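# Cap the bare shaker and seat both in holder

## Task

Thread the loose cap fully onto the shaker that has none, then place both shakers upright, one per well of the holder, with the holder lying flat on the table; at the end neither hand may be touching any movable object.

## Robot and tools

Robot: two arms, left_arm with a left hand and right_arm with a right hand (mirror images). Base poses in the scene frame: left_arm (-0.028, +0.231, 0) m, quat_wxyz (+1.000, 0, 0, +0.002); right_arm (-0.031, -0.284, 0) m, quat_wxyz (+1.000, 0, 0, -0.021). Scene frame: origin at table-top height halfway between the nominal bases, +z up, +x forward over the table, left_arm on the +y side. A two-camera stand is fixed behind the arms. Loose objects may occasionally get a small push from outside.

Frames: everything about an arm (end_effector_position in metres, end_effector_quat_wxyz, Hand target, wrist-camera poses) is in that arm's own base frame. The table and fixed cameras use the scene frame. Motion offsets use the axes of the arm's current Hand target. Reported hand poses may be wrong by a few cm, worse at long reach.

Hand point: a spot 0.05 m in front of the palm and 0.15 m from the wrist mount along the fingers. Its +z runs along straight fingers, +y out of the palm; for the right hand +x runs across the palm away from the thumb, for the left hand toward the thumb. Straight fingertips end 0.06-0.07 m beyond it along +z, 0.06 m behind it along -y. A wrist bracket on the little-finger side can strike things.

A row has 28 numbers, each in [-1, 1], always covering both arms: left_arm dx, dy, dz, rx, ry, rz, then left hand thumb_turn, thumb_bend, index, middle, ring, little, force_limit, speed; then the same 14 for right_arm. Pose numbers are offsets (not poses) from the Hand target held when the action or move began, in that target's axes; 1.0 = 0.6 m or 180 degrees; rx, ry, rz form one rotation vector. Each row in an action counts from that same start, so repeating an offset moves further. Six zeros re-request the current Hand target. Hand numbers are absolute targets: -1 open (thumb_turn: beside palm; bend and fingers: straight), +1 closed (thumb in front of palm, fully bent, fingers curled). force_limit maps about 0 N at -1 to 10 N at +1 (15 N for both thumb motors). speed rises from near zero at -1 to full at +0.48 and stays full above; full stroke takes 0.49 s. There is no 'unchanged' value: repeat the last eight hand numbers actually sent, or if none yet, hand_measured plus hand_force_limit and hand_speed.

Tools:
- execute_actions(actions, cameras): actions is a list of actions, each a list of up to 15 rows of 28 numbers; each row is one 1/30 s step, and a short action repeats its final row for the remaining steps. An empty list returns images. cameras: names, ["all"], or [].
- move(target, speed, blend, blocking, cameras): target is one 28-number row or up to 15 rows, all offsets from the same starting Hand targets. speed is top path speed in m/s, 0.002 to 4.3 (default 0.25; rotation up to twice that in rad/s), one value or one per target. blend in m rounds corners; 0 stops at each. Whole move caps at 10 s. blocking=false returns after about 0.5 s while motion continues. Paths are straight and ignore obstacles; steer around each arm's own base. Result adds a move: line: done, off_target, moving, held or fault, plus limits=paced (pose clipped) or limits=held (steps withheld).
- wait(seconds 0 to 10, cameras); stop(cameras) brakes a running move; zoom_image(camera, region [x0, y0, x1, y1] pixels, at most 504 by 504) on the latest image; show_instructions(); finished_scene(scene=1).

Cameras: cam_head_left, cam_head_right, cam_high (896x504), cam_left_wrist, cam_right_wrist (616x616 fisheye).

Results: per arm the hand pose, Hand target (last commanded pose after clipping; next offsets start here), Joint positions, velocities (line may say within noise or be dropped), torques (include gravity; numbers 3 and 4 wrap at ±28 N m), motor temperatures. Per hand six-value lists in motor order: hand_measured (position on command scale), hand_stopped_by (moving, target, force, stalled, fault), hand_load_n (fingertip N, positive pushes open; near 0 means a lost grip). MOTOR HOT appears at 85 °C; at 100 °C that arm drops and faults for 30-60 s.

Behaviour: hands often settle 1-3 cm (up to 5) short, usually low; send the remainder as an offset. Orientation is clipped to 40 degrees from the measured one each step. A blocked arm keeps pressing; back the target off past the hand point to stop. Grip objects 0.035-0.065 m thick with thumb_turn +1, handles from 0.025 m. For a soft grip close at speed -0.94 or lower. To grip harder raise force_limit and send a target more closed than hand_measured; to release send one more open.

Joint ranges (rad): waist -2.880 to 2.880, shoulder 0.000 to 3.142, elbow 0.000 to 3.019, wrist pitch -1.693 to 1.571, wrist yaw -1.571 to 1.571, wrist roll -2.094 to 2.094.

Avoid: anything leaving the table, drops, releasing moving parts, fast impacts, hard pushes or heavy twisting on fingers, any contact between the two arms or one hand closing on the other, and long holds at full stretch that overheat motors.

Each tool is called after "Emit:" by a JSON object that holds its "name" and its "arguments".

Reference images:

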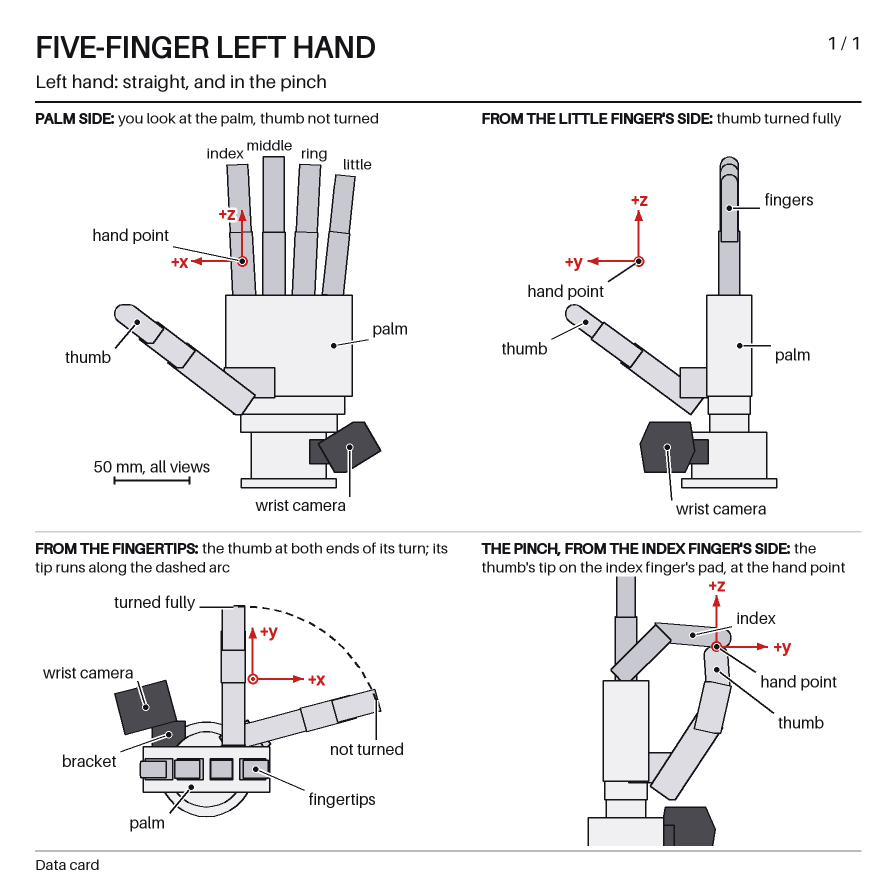

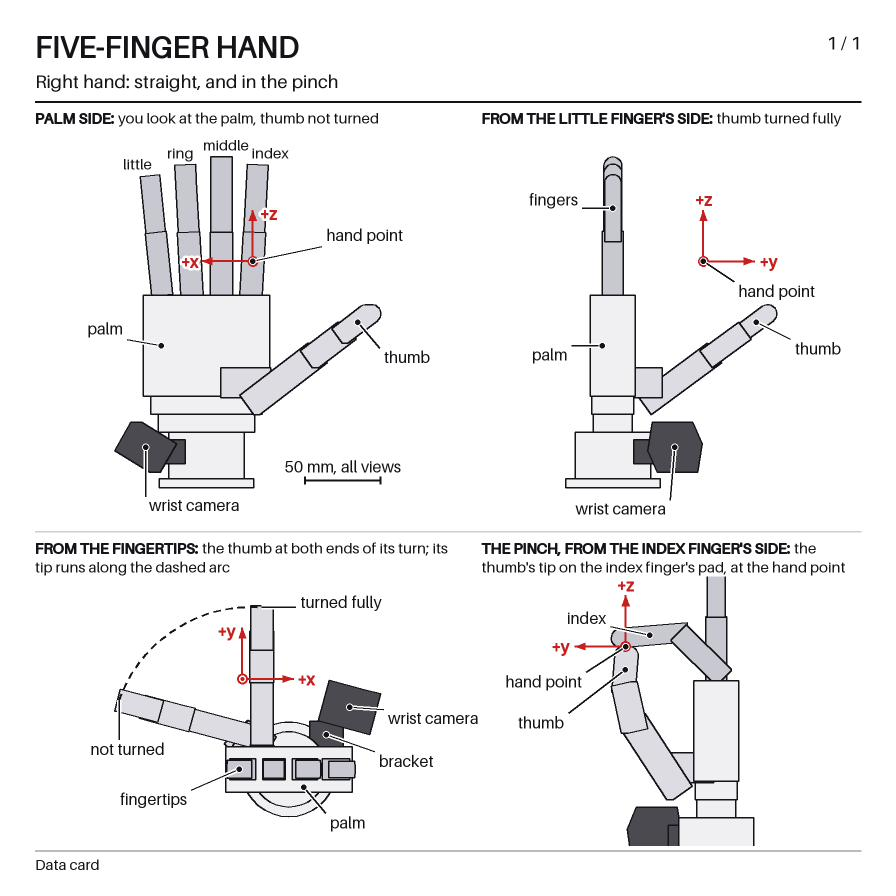

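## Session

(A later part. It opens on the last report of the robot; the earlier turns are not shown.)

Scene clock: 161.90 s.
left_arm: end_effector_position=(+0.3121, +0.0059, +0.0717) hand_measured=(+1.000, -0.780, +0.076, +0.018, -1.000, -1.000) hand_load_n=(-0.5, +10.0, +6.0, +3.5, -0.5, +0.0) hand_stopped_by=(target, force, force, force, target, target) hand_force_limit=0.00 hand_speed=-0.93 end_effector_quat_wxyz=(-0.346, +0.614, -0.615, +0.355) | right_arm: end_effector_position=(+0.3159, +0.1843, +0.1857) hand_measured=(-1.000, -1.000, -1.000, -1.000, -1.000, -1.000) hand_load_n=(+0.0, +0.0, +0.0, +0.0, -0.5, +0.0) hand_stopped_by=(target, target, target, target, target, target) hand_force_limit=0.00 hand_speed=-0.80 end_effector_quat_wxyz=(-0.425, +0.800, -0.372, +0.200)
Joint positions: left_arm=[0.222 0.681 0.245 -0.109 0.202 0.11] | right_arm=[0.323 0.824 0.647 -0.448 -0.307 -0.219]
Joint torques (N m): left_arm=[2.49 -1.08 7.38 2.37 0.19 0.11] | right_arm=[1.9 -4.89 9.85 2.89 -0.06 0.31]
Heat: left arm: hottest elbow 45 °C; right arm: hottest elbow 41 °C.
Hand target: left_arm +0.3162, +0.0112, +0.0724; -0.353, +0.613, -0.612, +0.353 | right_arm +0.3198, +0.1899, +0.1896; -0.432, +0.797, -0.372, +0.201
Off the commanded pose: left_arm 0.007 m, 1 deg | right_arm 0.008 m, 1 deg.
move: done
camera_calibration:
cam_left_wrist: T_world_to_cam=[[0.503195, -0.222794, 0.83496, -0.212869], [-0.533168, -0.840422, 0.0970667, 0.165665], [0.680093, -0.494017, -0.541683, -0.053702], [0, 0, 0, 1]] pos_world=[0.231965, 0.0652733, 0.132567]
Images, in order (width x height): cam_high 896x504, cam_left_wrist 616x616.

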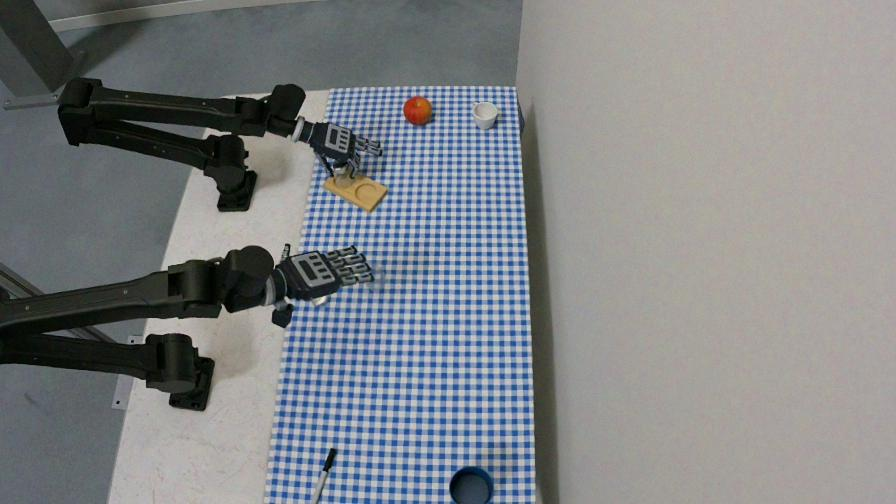

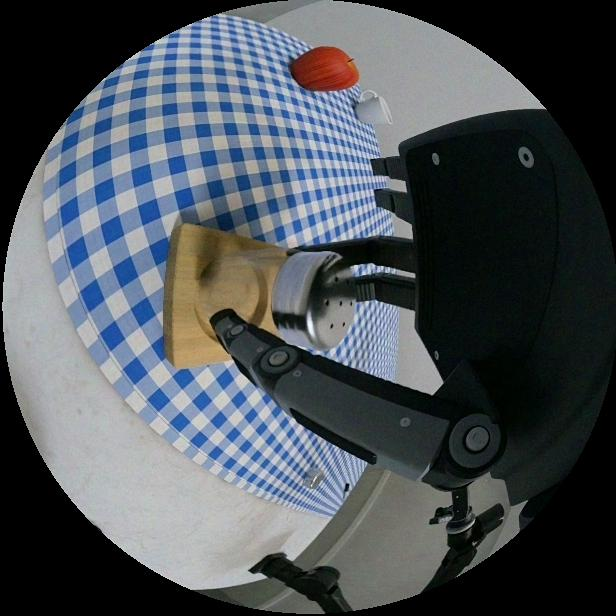

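Emit:
{"name": "move", "arguments": {"target": [0,0,0,0,0,0,1,-1,-0.4,-0.4,-1,-1,0,-0.8,0,0,0,0,0,0,-1,-1,-1,-1,-1,-1,0,-0.8], "speed": 0.05, "cameras": ["cam_left_wrist","cam_high"]}}

Emit:
{"name": "zoom_image", "arguments": {"camera": "cam_left_wrist", "region": [150, 210, 350, 370]}}

Emit:
{"name": "zoom_image", "arguments": {"camera": "cam_high", "region": [310, 150, 370, 200]}}

Scene clock: 167.60 s.
left_arm: end_effector_position=(+0.3116, +0.0058, +0.0699) hand_measured=(+1.000, -1.000, -0.400, -0.400, -1.000, -1.000) hand_load_n=(+0.0, +0.0, -0.5, +0.0, +0.0, +0.0) hand_stopped_by=(target, target, target, target, target, target) hand_force_limit=0.00 hand_speed=-0.80 end_effector_quat_wxyz=(-0.345, +0.614, -0.615, +0.354) | right_arm: end_effector_position=(+0.3159, +0.1843, +0.1857) hand_measured=(-1.000, -1.000, -1.000, -1.000, -1.000, -1.000) hand_load_n=(-0.5, +0.0, +0.0, -0.5, -0.5, +0.0) hand_stopped_by=(target, target, target, target, target, target) hand_force_limit=0.00 hand_speed=-0.80 end_effector_quat_wxyz=(-0.425, +0.800, -0.372, +0.200)
Joint positions: left_arm=[0.222 0.685 0.242 -0.105 0.202 0.11] | right_arm=[0.323 0.824 0.647 -0.448 -0.307 -0.219]
Joint torques (N m): left_arm=[2.73 -1.44 7.51 2.19 0.18 0.11] | right_arm=[1.9 -4.89 9.84 2.88 -0.06 0.31]
Heat: left arm: hottest elbow 45 °C; right arm: hottest elbow 41 °C.
Hand target: left_arm +0.3162, +0.0112, +0.0724; -0.353, +0.613, -0.613, +0.353 | right_arm +0.3198, +0.1899, +0.1896; -0.432, +0.797, -0.372, +0.201
Off the commanded pose: left_arm 0.007 m, 1 deg | right_arm 0.008 m, 1 deg.
move: done
camera_calibration:
cam_left_wrist: T_world_to_cam=[[0.505345, -0.222129, 0.833838, -0.211778], [-0.532858, -0.840386, 0.0990639, 0.165325], [0.678741, -0.494378, -0.543048, -0.0538485], [0, 0, 0, 1]] pos_world=[0.231665, 0.0652734, 0.130969]
Images, in order (width x height): cam_high 896x504, cam_left_wrist 616x616.

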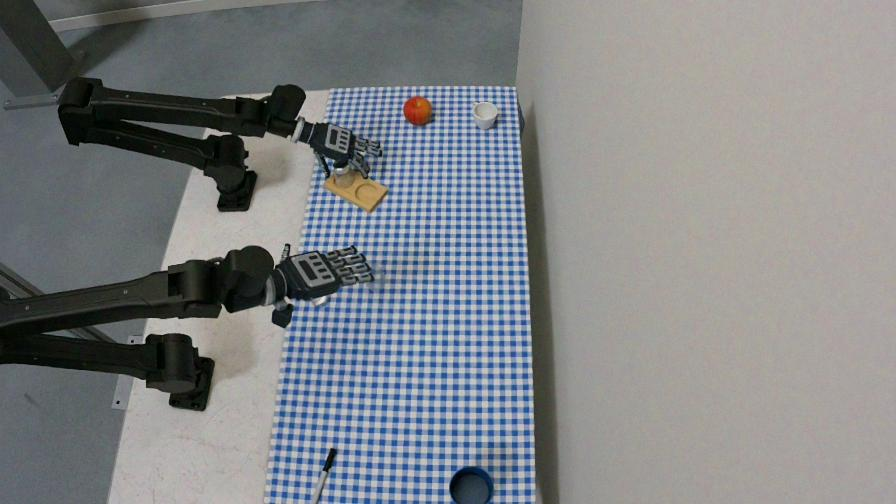

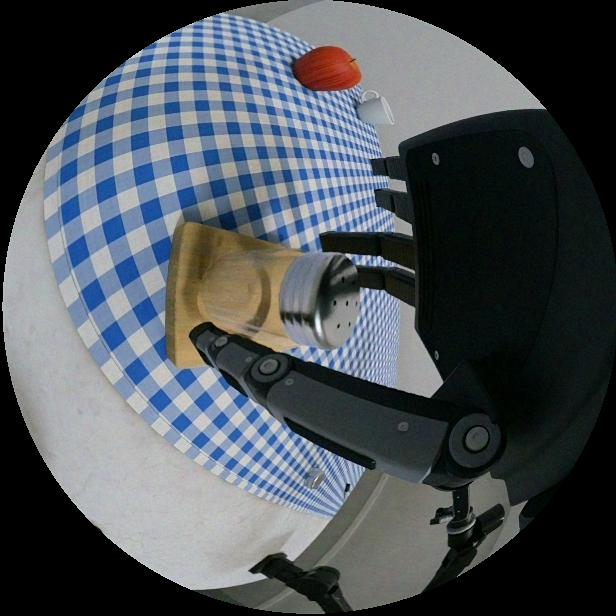

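Scaled by 2.520 from the camera's 616x616 image, which has a finer 880x880 frame.

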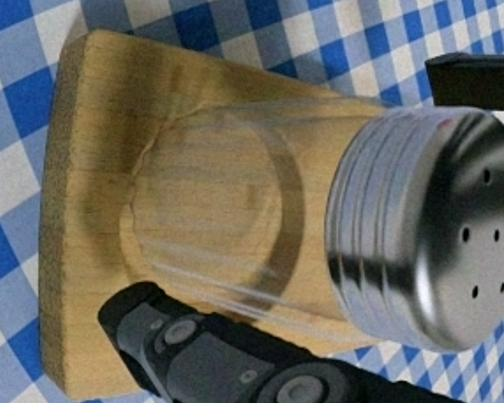

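Scaled by 8.400.

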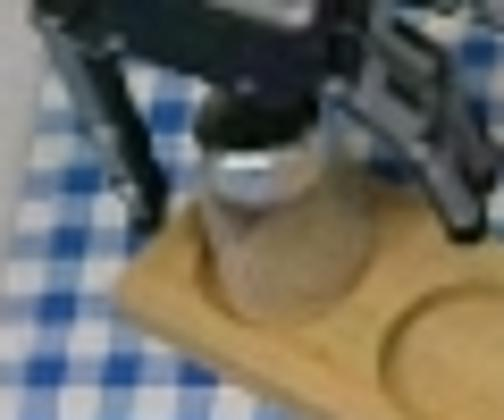

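Emit:
{"name": "move", "arguments": {"target": [0,-0.1155,-0.0667,0,0,0,1,-1,-0.4,-0.4,-1,-1,0,-0.8,0.142,0.022,-0.3095,0,0,0,-1,-1,-1,-1,-1,-1,0,-0.8], "speed": 0.15, "cameras": ["all"]}}

Emit:
{"name": "zoom_image", "arguments": {"camera": "cam_high", "region": [310, 140, 400, 220]}}

Scene clock: 173.50 s.
left_arm: end_effector_position=(+0.3028, +0.0040, +0.1181) hand_measured=(+1.000, -1.000, -0.400, -0.400, -1.000, -1.000) hand_load_n=(+0.0, +0.0, +0.0, +0.0, +0.0, +0.0) hand_stopped_by=(target, target, target, target, target, target) hand_force_limit=0.00 hand_speed=-0.80 end_effector_quat_wxyz=(-0.326, +0.625, -0.621, +0.341) | right_arm: end_effector_position=(+0.2436, +0.0262, +0.2606) hand_measured=(-1.000, -1.000, -1.000, -1.000, -1.000, -1.000) hand_load_n=(+0.0, +0.0, +0.0, +0.0, +0.0, +0.0) hand_stopped_by=(target, target, target, target, target, target) hand_force_limit=0.00 hand_speed=-0.80 end_effector_quat_wxyz=(-0.433, +0.796, -0.381, +0.182)
Joint positions: left_arm=[0.222 0.588 0.377 -0.391 0.201 0.11] | right_arm=[-0.458 0.699 0.846 -1.207 -0.877 -0.892]
Joint torques (N m): left_arm=[2.49 -2.96 11.51 1.33 0.12 0.1] | right_arm=[0.5 -2.67 12.46 1.29 -0.61 0.05]
Heat: left arm: hottest elbow 45 °C; right arm: hottest elbow 41 °C.
Hand target: left_arm +0.3164, +0.0114, +0.1526; -0.353, +0.613, -0.612, +0.353 | right_arm +0.2501, +0.0199, +0.2801; -0.432, +0.797, -0.372, +0.201
Off the commanded pose: left_arm 0.038 m, 4 deg | right_arm 0.021 m, 2 deg.
move: off_target (left_arm, right_arm)
camera_calibration:
cam_left_wrist: T_world_to_cam=[[0.548631, -0.212417, 0.80863, -0.258078], [-0.526166, -0.839355, 0.1365, 0.147809], [0.649733, -0.500362, -0.572263, -0.0103312], [0, 0, 0, 1]] pos_world=[0.226074, 0.064075, 0.182601]
cam_right_wrist: T_world_to_cam=[[-0.287991, -0.496496, -0.818873, 0.30037], [-0.942328, 0.299194, 0.150003, 0.182725], [0.170527, 0.814846, -0.554027, 0.199866], [0, 0, 0, 1]] pos_world=[0.224609, -0.068398, 0.329286]

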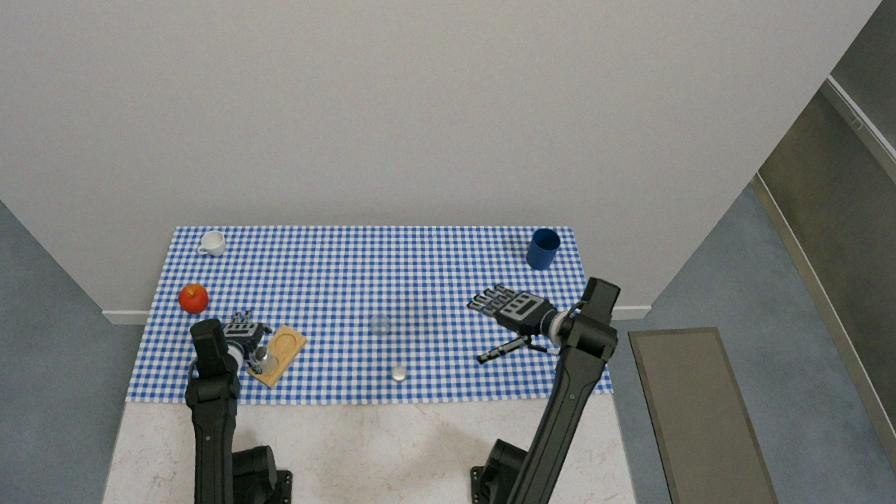

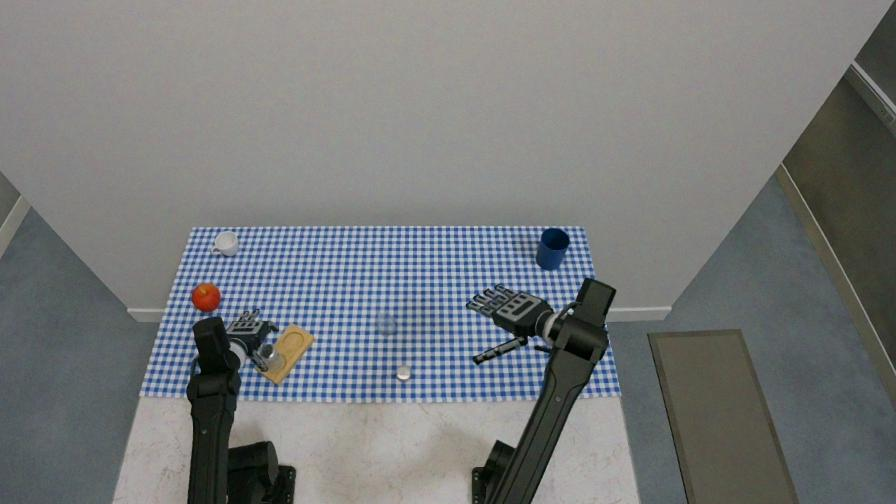

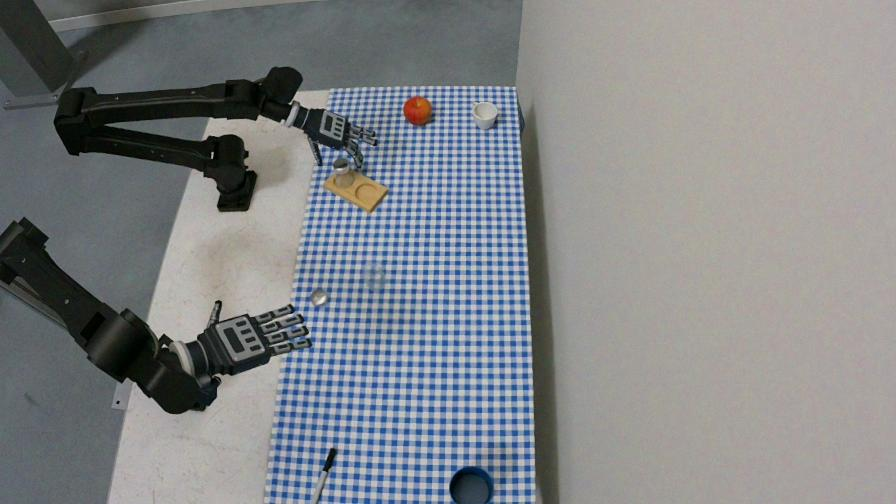

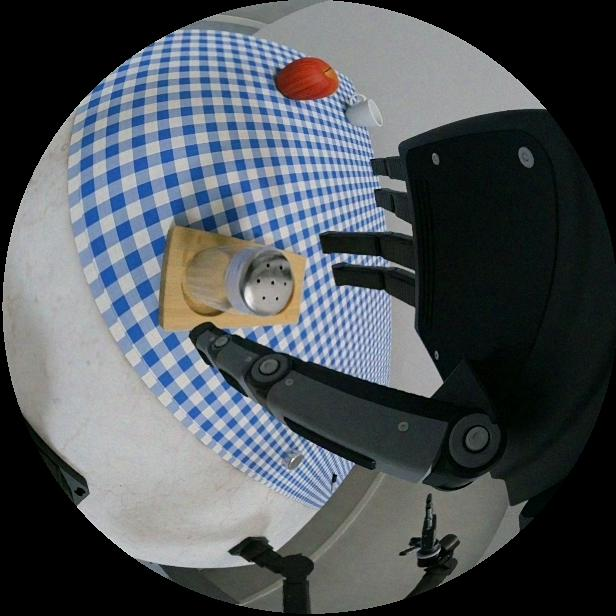

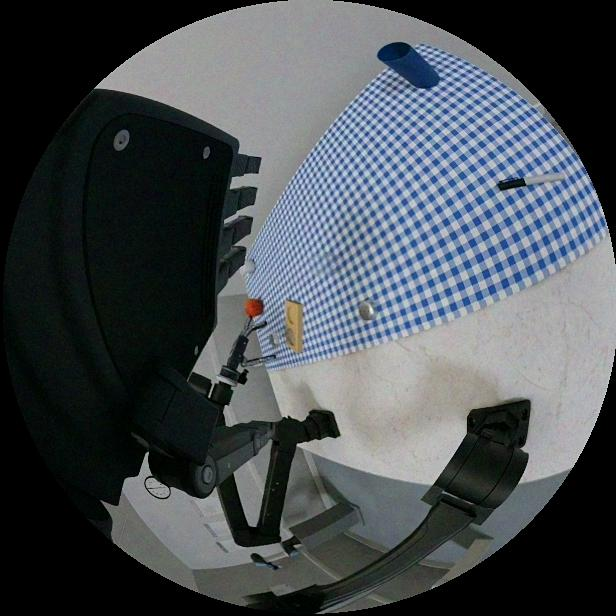

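Scaled by 5.600.

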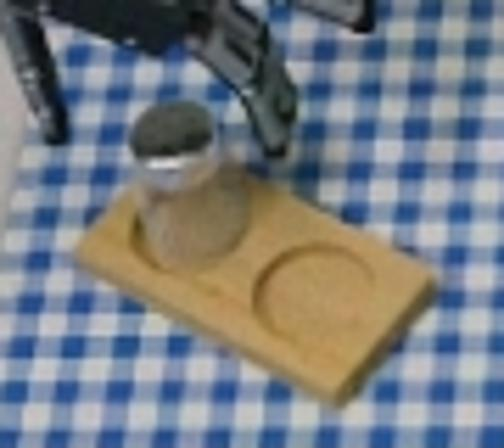

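Emit:
{"name": "zoom_image", "arguments": {"camera": "cam_left_wrist", "region": [140, 200, 320, 350]}}

Emit:
{"name": "zoom_image", "arguments": {"camera": "cam_head_right", "region": [230, 310, 330, 400]}}

Scaled by 2.800 from the camera's 616x616 image, which has a finer 880x880 frame.

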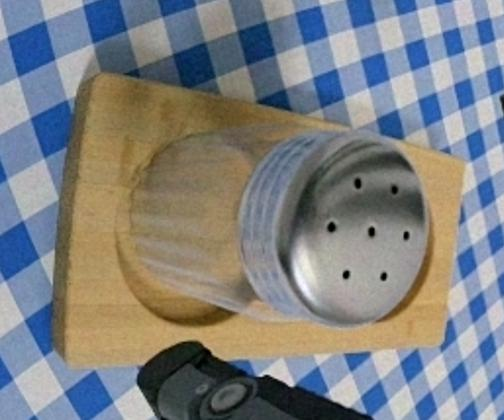

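Scaled by 5.040.

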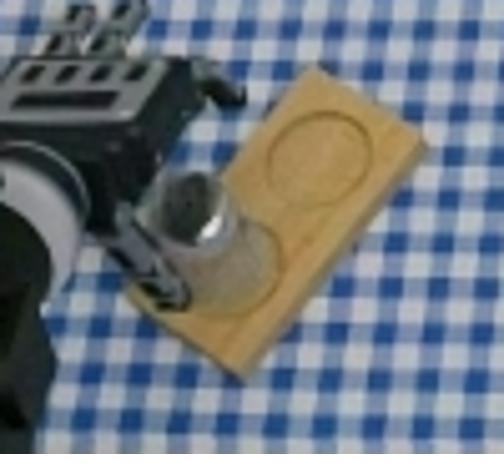

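Emit:
{"name": "move", "arguments": {"target": [[0,-0.0823,-0.0475,0,0,0,1,-1,-0.4,-0.4,-1,-1,0,-0.8,0,0,0,0,0,0,-1,-1,-1,-1,-1,-1,0,-0.8],[0.4557,-0.1065,0.1278,0,0.1443,0.0833,1,-1,-0.4,-0.4,-1,-1,0,-0.8,0,0,0,0,0,0,-1,-1,-1,-1,-1,-1,0,-0.8]], "speed": 0.2, "cameras": ["cam_left_wrist","cam_high"]}}

Scene clock: 185.27 s.
left_arm: end_effector_position=(+0.3968, -0.2454, +0.1457) hand_measured=(+1.000, -1.000, -0.400, -0.400, -1.000, -1.000) hand_load_n=(+0.0, +0.0, +0.0, +0.0, +0.0, +0.0) hand_stopped_by=(target, target, target, target, target, target) hand_force_limit=0.00 hand_speed=-0.80 end_effector_quat_wxyz=(+0.240, -0.446, +0.757, -0.412) | right_arm: end_effector_position=(+0.2437, +0.0262, +0.2607) hand_measured=(-1.000, -1.000, -1.000, -1.000, -1.000, -1.000) hand_load_n=(+0.0, +0.0, +0.0, +0.0, +0.0, +0.0) hand_stopped_by=(target, target, target, target, target, target) hand_force_limit=0.00 hand_speed=-0.80 end_effector_quat_wxyz=(-0.433, +0.796, -0.381, +0.182)
Joint positions: left_arm=[-0.477 1.147 0.712 -0.142 0.028 0.013] | right_arm=[-0.458 0.699 0.846 -1.207 -0.877 -0.893]
Joint torques (N m): left_arm=[0.44 -7.06 10.84 2.13 0.15 0.02] | right_arm=[0.5 -2.55 12.46 1.28 -0.61 0.05]
Heat: left arm: hottest elbow 46 °C; right arm: hottest elbow 43 °C.
Hand target: left_arm +0.4148, -0.2620, +0.1699; +0.249, -0.434, +0.750, -0.433 | right_arm +0.2501, +0.0200, +0.2801; -0.432, +0.797, -0.372, +0.201
Off the commanded pose: left_arm 0.034 m, 3 deg | right_arm 0.021 m, 2 deg.
move: off_target (left_arm, right_arm)
camera_calibration:
cam_left_wrist: T_world_to_cam=[[0.364061, -0.45879, 0.810537, -0.372453], [-0.867456, -0.483863, 0.115745, 0.210011], [0.339086, -0.745244, -0.574136, -0.116993], [0, 0, 0, 1]] pos_world=[0.357442, -0.15645, 0.21041]
Images, in order (width x height): cam_high 896x504, cam_left_wrist 616x616.

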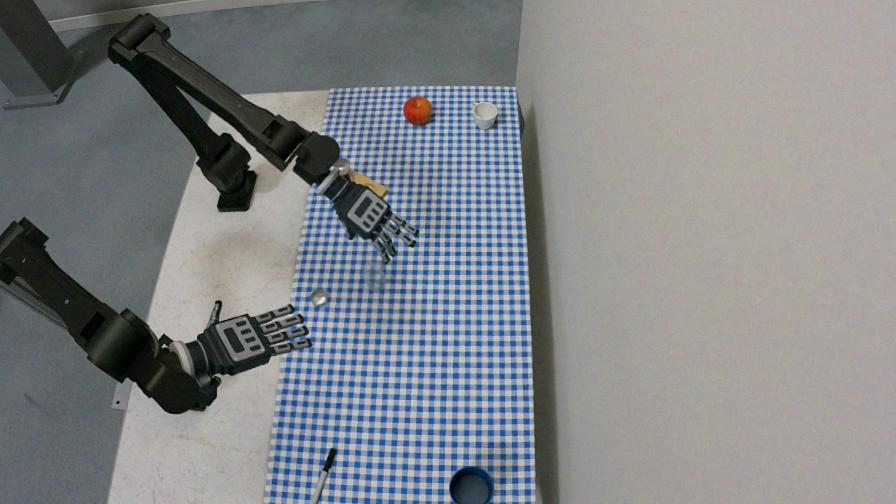

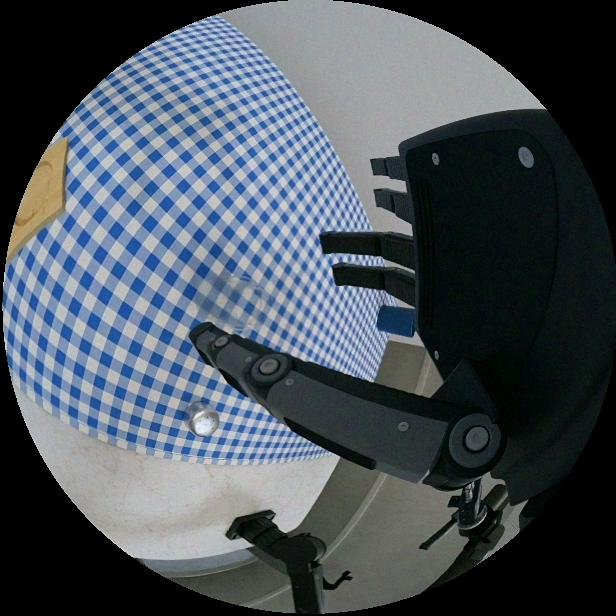

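Emit:
{"name": "zoom_image", "arguments": {"camera": "cam_left_wrist", "region": [160, 230, 310, 370]}}

Scaled by 3.360 from the camera's 616x616 image, which has a finer 880x880 frame.

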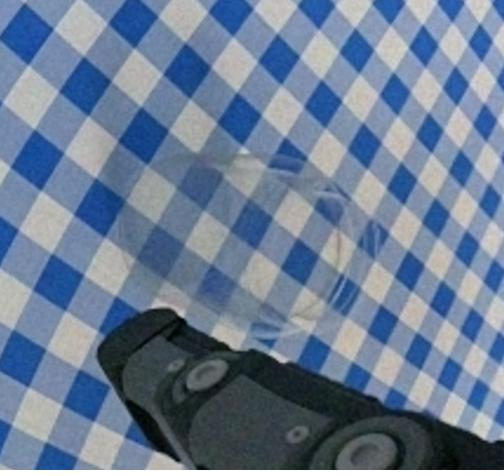

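Emit:
{"name": "move", "arguments": {"target": [[0.0473,-0.0185,0.0322,0,0,0,1,-1,-0.4,-0.4,-1,-1,0,-0.8,0,0,0,0,0,0,-1,-1,-1,-1,-1,-1,0,-0.8],[0.0473,0.0682,0.0822,0,0,0,1,-1,-0.4,-0.4,-1,-1,0,-0.8,0,0,0,0,0,0,-1,-1,-1,-1,-1,-1,0,-0.8]], "speed": 0.12, "cameras": ["cam_left_wrist","cam_high"]}}

Emit:
{"name": "zoom_image", "arguments": {"camera": "cam_left_wrist", "region": [160, 220, 360, 380]}}

Scene clock: 192.93 s.
left_arm: end_effector_position=(+0.4174, -0.2885, +0.1062) hand_measured=(+1.000, -1.000, -0.400, -0.400, -1.000, -1.000) hand_load_n=(+0.0, +0.0, +0.0, +0.0, +0.0, +0.0) hand_stopped_by=(target, target, target, target, target, target) hand_force_limit=0.00 hand_speed=-0.80 end_effector_quat_wxyz=(+0.250, -0.435, +0.754, -0.425) | right_arm: end_effector_position=(+0.2437, +0.0262, +0.2607) hand_measured=(-1.000, -1.000, -1.000, -1.000, -1.000, -1.000) hand_load_n=(+0.0, +0.0, +0.0, +0.0, +0.0, +0.0) hand_stopped_by=(target, target, target, target, target, target) hand_force_limit=0.00 hand_speed=-0.80 end_effector_quat_wxyz=(-0.433, +0.796, -0.381, +0.182)
Joint positions: left_arm=[-0.555 1.319 0.712 0.066 -0.033 -0.012] | right_arm=[-0.458 0.699 0.846 -1.207 -0.877 -0.893]
Joint torques (N m): left_arm=[0.32 -8.94 7.17 2.21 -0.14 -0.13] | right_arm=[0.44 -2.61 12.48 1.28 -0.61 0.04]
Motor temperatures (°C): left_arm=[31 37 47 26 30 28] | right_arm=[39 31 44 33 29 29]
Heat: left arm: hottest elbow 47 °C; right arm: hottest elbow 44 °C.
Hand target: left_arm +0.4197, -0.2979, +0.1096; +0.249, -0.434, +0.750, -0.433 | right_arm +0.2501, +0.0200, +0.2801; -0.432, +0.797, -0.372, +0.201
Off the commanded pose: left_arm 0.010 m, 1 deg | right_arm 0.021 m, 2 deg.
move: off_target (right_arm)
camera_calibration:
cam_left_wrist: T_world_to_cam=[[0.328498, -0.455875, 0.827204, -0.353781], [-0.876788, -0.472829, 0.0876114, 0.221584], [0.351186, -0.754063, -0.55503, -0.188362], [0, 0, 0, 1]] pos_world=[0.376649, -0.198545, 0.16869]
Images, in order (width x height): cam_high 896x504, cam_left_wrist 616x616.

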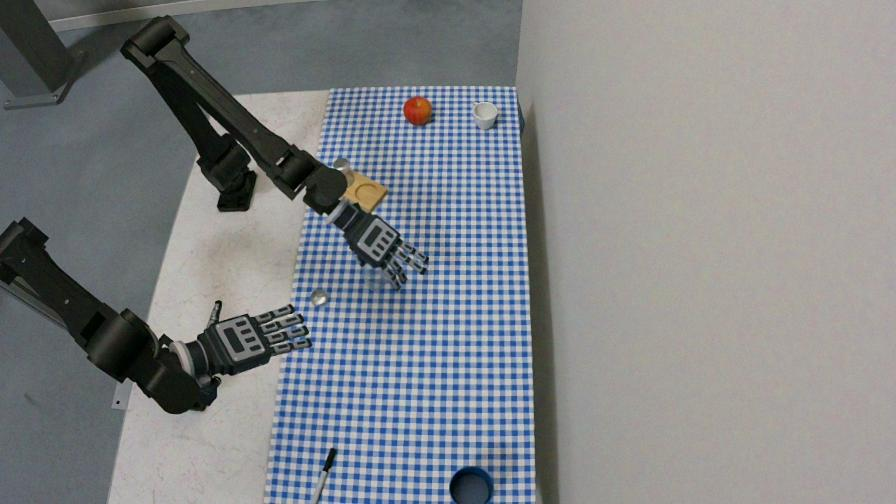

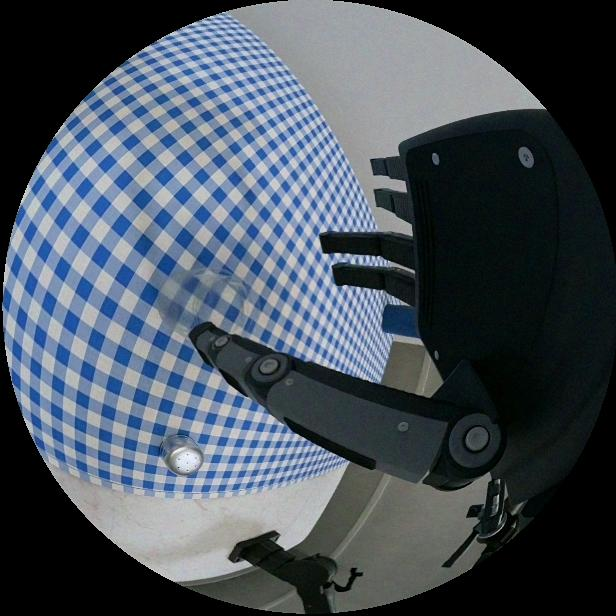

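Scaled by 2.520 from the camera's 616x616 image, which has a finer 880x880 frame.

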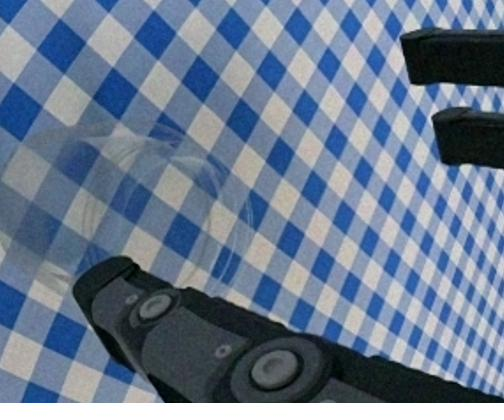

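Emit:
{"name": "move", "arguments": {"target": [-0.0017,0.0443,-0.0033,0,0,0,1,-1,-0.4,-0.4,-1,-1,0,-0.8,0,0,0,0,0,0,-1,-1,-1,-1,-1,-1,0,-0.8], "speed": 0.1, "cameras": ["cam_left_wrist"]}}

Emit:
{"name": "zoom_image", "arguments": {"camera": "cam_left_wrist", "region": [160, 220, 360, 380]}}

Scene clock: 196.73 s.
left_arm: end_effector_position=(+0.4060, -0.2815, +0.0879) hand_measured=(+1.000, -1.000, -0.400, -0.400, -1.000, -1.000) hand_load_n=(+0.0, +0.0, +0.0, +0.0, +0.0, +0.0) hand_stopped_by=(target, target, target, target, target, target) hand_force_limit=0.00 hand_speed=-0.80 end_effector_quat_wxyz=(+0.251, -0.435, +0.752, -0.428) | right_arm: end_effector_position=(+0.2437, +0.0262, +0.2607) hand_measured=(-1.000, -1.000, -1.000, -1.000, -1.000, -1.000) hand_load_n=(+0.0, +0.0, +0.0, +0.0, +0.0, +0.0) hand_stopped_by=(target, target, target, target, target, target) hand_force_limit=0.00 hand_speed=-0.80 end_effector_quat_wxyz=(-0.433, +0.796, -0.381, +0.182)
Joint positions: left_arm=[-0.555 1.319 0.647 0.138 -0.033 -0.013] | right_arm=[-0.458 0.699 0.846 -1.207 -0.877 -0.893]
Joint torques (N m): left_arm=[0.44 -8.35 6.65 2.15 -0.1 -0.12] | right_arm=[0.5 -2.55 12.49 1.28 -0.61 0.04]
Heat: left arm: hottest elbow 47 °C; right arm: hottest elbow 45 °C.
Hand target: left_arm +0.4072, -0.2896, +0.0877; +0.249, -0.434, +0.750, -0.433 | right_arm +0.2501, +0.0200, +0.2801; -0.432, +0.797, -0.372, +0.201
Off the commanded pose: left_arm 0.008 m, 1 deg | right_arm 0.021 m, 2 deg.
move: off_target (right_arm)
camera_calibration:
cam_left_wrist: T_world_to_cam=[[0.32355, -0.451973, 0.831286, -0.328958], [-0.877142, -0.472766, 0.0843534, 0.216935], [0.354878, -0.756448, -0.549408, -0.191982], [0, 0, 0, 1]] pos_world=[0.364847, -0.191345, 0.149682]
Images, in order (width x height): cam_left_wrist 616x616.

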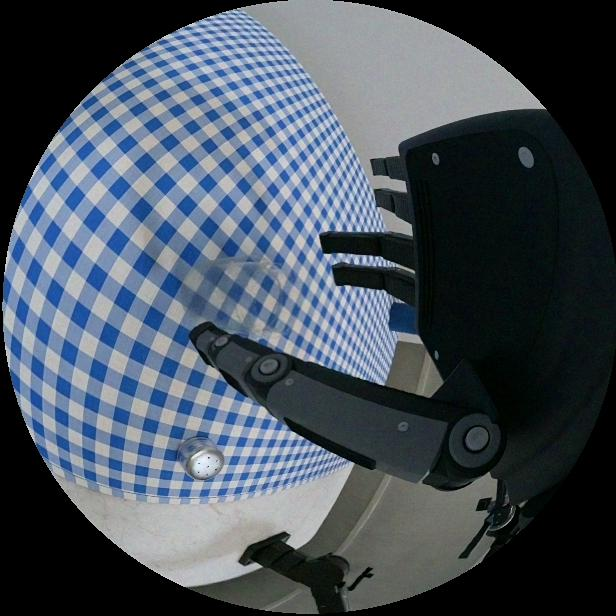

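Scaled by 2.520 from the camera's 616x616 image, which has a finer 880x880 frame.

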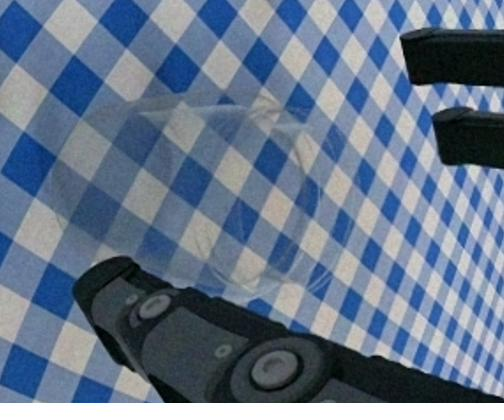

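Emit:
{"name": "move", "arguments": {"target": [0.0035,0.0537,0.0267,0,0,0,1,-1,-0.4,-0.4,-1,-1,0,-0.8,0,0,0,0,0,0,-1,-1,-1,-1,-1,-1,0,-0.8], "speed": 0.1, "cameras": ["cam_left_wrist"]}}

Emit:
{"name": "zoom_image", "arguments": {"camera": "cam_left_wrist", "region": [180, 220, 400, 380]}}

Scene clock: 201.03 s.
left_arm: end_effector_position=(+0.4036, -0.2813, +0.0512) hand_measured=(+1.000, -1.000, -0.400, -0.400, -1.000, -1.000) hand_load_n=(+0.0, +0.0, -0.5, +0.0, +0.0, +0.0) hand_stopped_by=(target, target, target, target, target, target) hand_force_limit=0.00 hand_speed=-0.80 end_effector_quat_wxyz=(+0.251, -0.435, +0.752, -0.426) | right_arm: end_effector_position=(+0.2437, +0.0262, +0.2607) hand_measured=(-1.000, -1.000, -1.000, -1.000, -1.000, -1.000) hand_load_n=(+0.0, +0.0, +0.0, +0.0, +0.0, +0.0) hand_stopped_by=(target, target, target, target, target, target) hand_force_limit=0.00 hand_speed=-0.80 end_effector_quat_wxyz=(-0.433, +0.796, -0.381, +0.182)
Joint positions: left_arm=[-0.558 1.402 0.598 0.268 -0.038 -0.015] | right_arm=[-0.458 0.699 0.846 -1.207 -0.877 -0.893]
Joint torques (N m): left_arm=[0.26 -8.82 6.08 2.24 -0.12 -0.14] | right_arm=[0.5 -2.49 12.48 1.28 -0.61 0.04]
Heat: left arm: hottest elbow 46 °C; right arm: hottest elbow 45 °C.
Hand target: left_arm +0.4042, -0.2902, +0.0517; +0.249, -0.434, +0.750, -0.433 | right_arm +0.2501, +0.0200, +0.2801; -0.432, +0.797, -0.372, +0.201
Off the commanded pose: left_arm 0.009 m, 1 deg | right_arm 0.021 m, 2 deg.
move: off_target (right_arm)
camera_calibration:
cam_left_wrist: T_world_to_cam=[[0.325571, -0.452853, 0.830017, -0.298636], [-0.876267, -0.474279, 0.0849485, 0.217272], [0.35519, -0.754973, -0.551232, -0.210676], [0, 0, 0, 1]] pos_world=[0.362446, -0.191245, 0.113285]
Images, in order (width x height): cam_left_wrist 616x616.

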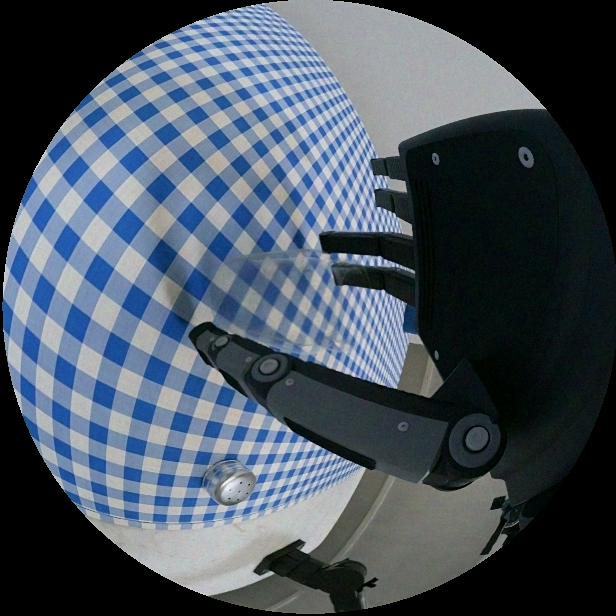

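Scaled by 2.291 from the camera's 616x616 image, which has a finer 880x880 frame.

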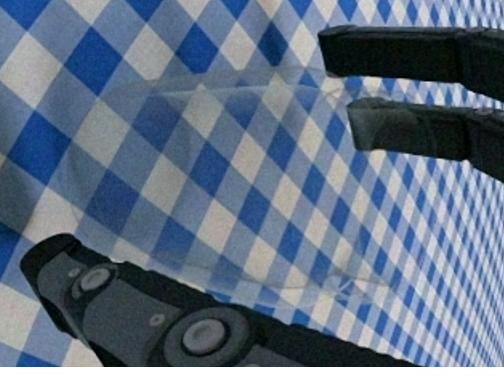

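Emit:
{"name": "move", "arguments": {"target": [0,0,0,0,0,0,1,-0.7,0.3,0.3,-1,-1,0,-0.93,0,0,0,0,0,0,-1,-1,-1,-1,-1,-1,0,-0.8], "speed": 0.1, "cameras": ["cam_left_wrist"]}}

Emit:
{"name": "zoom_image", "arguments": {"camera": "cam_left_wrist", "region": [180, 220, 400, 380]}}

Scene clock: 205.50 s.
left_arm: end_effector_position=(+0.4037, -0.2813, +0.0513) hand_measured=(+1.000, -0.784, +0.070, +0.024, -1.000, -1.000) hand_load_n=(+0.0, +9.5, +5.0, +4.5, +0.0, +0.0) hand_stopped_by=(target, force, force, force, target, target) hand_force_limit=0.00 hand_speed=-0.93 end_effector_quat_wxyz=(+0.251, -0.436, +0.752, -0.426) | right_arm: end_effector_position=(+0.2437, +0.0262, +0.2607) hand_measured=(-1.000, -1.000, -1.000, -1.000, -1.000, -1.000) hand_load_n=(+0.0, +0.0, +0.0, +0.0, +0.0, +0.0) hand_stopped_by=(target, target, target, target, target, target) hand_force_limit=0.00 hand_speed=-0.80 end_effector_quat_wxyz=(-0.433, +0.796, -0.381, +0.182)
Joint positions: left_arm=[-0.558 1.402 0.598 0.268 -0.039 -0.015] | right_arm=[-0.458 0.699 0.846 -1.207 -0.877 -0.893]
Joint torques (N m): left_arm=[0.38 -8.94 6.09 2.21 -0.11 -0.11] | right_arm=[0.44 -2.55 12.46 1.28 -0.61 0.04]
Heat: left arm: hottest elbow 46 °C; right arm: hottest elbow 46 °C.
Hand target: left_arm +0.4042, -0.2902, +0.0518; +0.249, -0.434, +0.750, -0.433 | right_arm +0.2501, +0.0200, +0.2801; -0.432, +0.797, -0.372, +0.201
Off the commanded pose: left_arm 0.009 m, 1 deg | right_arm 0.021 m, 2 deg.
move: off_target (right_arm)
camera_calibration:
cam_left_wrist: T_world_to_cam=[[0.3254, -0.452677, 0.83018, -0.298559], [-0.876126, -0.474596, 0.084624, 0.217197], [0.355693, -0.754879, -0.551036, -0.210862], [0, 0, 0, 1]] pos_world=[0.362445, -0.191245, 0.113285]
Images, in order (width x height): cam_left_wrist 616x616.

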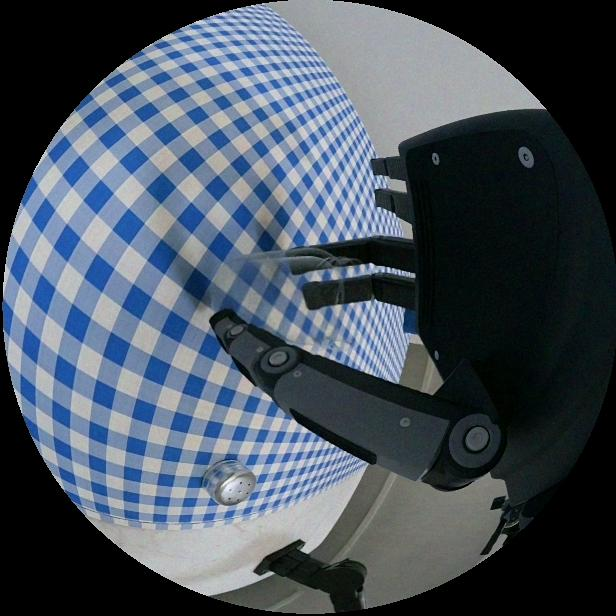

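Scaled by 2.291 from the camera's 616x616 image, which has a finer 880x880 frame.

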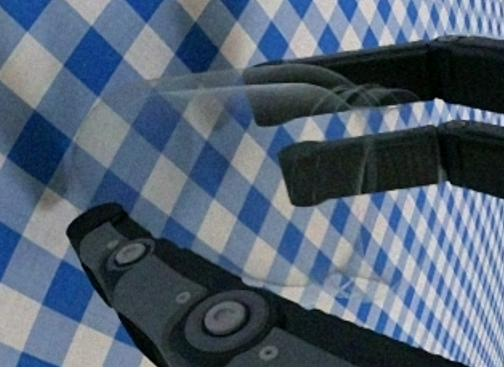

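Emit:
{"name": "move", "arguments": {"target": [[0,-0.1443,-0.0833,0,0,0,1,-0.7,0.3,0.3,-1,-1,0,-0.93,0,0,0,0,0,0,-1,-1,-1,-1,-1,-1,0,-0.8],[-0.3455,-0.0255,-0.3098,0,-0.2646,-0.1528,1,-0.7,0.3,0.3,-1,-1,0,-0.93,0,0,0,0,0,0,-1,-1,-1,-1,-1,-1,0,-0.8]], "speed": 0.15, "blend": 0.02, "cameras": ["cam_left_wrist","cam_high","cam_head_right"]}}

Emit:
{"name": "zoom_image", "arguments": {"camera": "cam_left_wrist", "region": [120, 220, 340, 380]}}

Scene clock: 216.77 s.
left_arm: end_effector_position=(+0.3711, -0.0385, +0.1425) hand_measured=(+1.000, -0.784, +0.070, +0.024, -1.000, -1.000) hand_load_n=(+0.5, +9.5, +4.5, +4.5, +0.0, +0.0) hand_stopped_by=(target, force, force, force, target, target) hand_force_limit=0.00 hand_speed=-0.93 end_effector_quat_wxyz=(-0.415, +0.727, -0.484, +0.256) | right_arm: end_effector_position=(+0.2437, +0.0262, +0.2607) hand_measured=(-1.000, -1.000, -1.000, -1.000, -1.000, -1.000) hand_load_n=(+0.0, +0.0, +0.0, +0.0, +0.0, +0.0) hand_stopped_by=(target, target, target, target, target, target) hand_force_limit=0.00 hand_speed=-0.80 end_effector_quat_wxyz=(-0.433, +0.796, -0.381, +0.182)
Joint positions: left_arm=[-0.276 0.863 0.546 -0.365 -0.585 -0.386] | right_arm=[-0.458 0.699 0.846 -1.207 -0.877 -0.893]
Joint torques (N m): left_arm=[2.73 -6.12 8.12 1.22 -0.45 -0.09] | right_arm=[0.5 -2.55 12.46 1.28 -0.61 0.04]
Heat: left arm: hottest elbow 46 °C; right arm: hottest elbow 47 °C.
Hand target: left_arm +0.3752, -0.0339, +0.1576; -0.421, +0.731, -0.466, +0.268 | right_arm +0.2501, +0.0200, +0.2801; -0.432, +0.797, -0.372, +0.201
Off the commanded pose: left_arm 0.016 m, 3 deg | right_arm 0.021 m, 2 deg.
move: off_target (left_arm, right_arm)
camera_calibration:
cam_left_wrist: T_world_to_cam=[[0.578922, -0.0221483, 0.815082, -0.329148], [-0.142166, -0.987061, 0.0741537, 0.0055405], [0.802893, -0.158806, -0.574581, -0.10538], [0, 0, 0, 1]] pos_world=[0.275948, -0.0185562, 0.207323]
Images, in order (width x height): cam_head_right 896x504, cam_high 896x504, cam_left_wrist 616x616.

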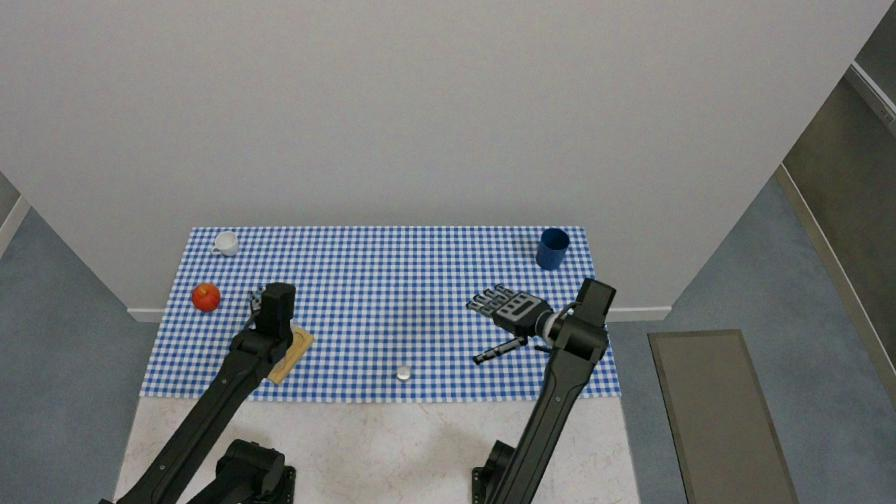

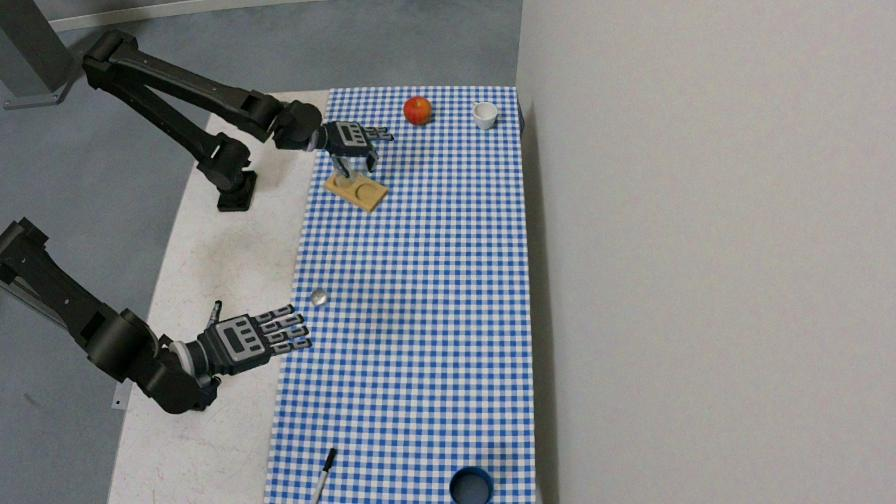

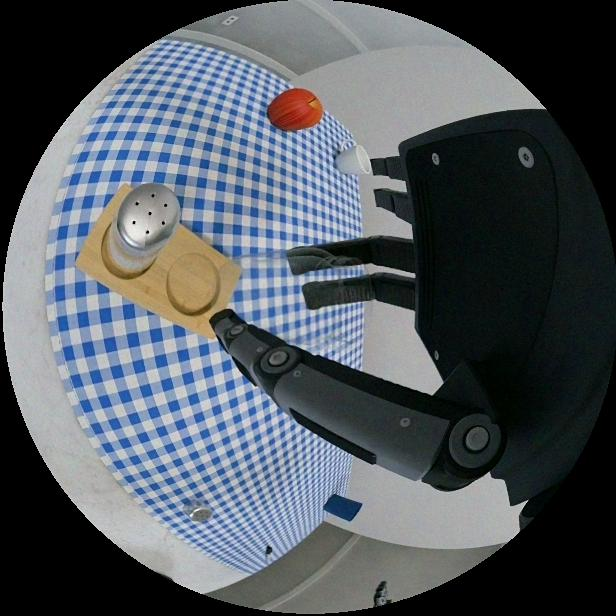

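Scaled by 2.291 from the camera's 616x616 image, which has a finer 880x880 frame.

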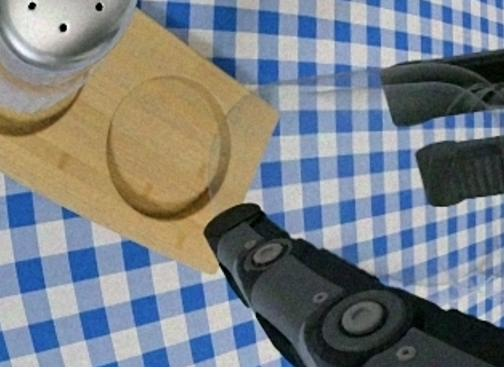

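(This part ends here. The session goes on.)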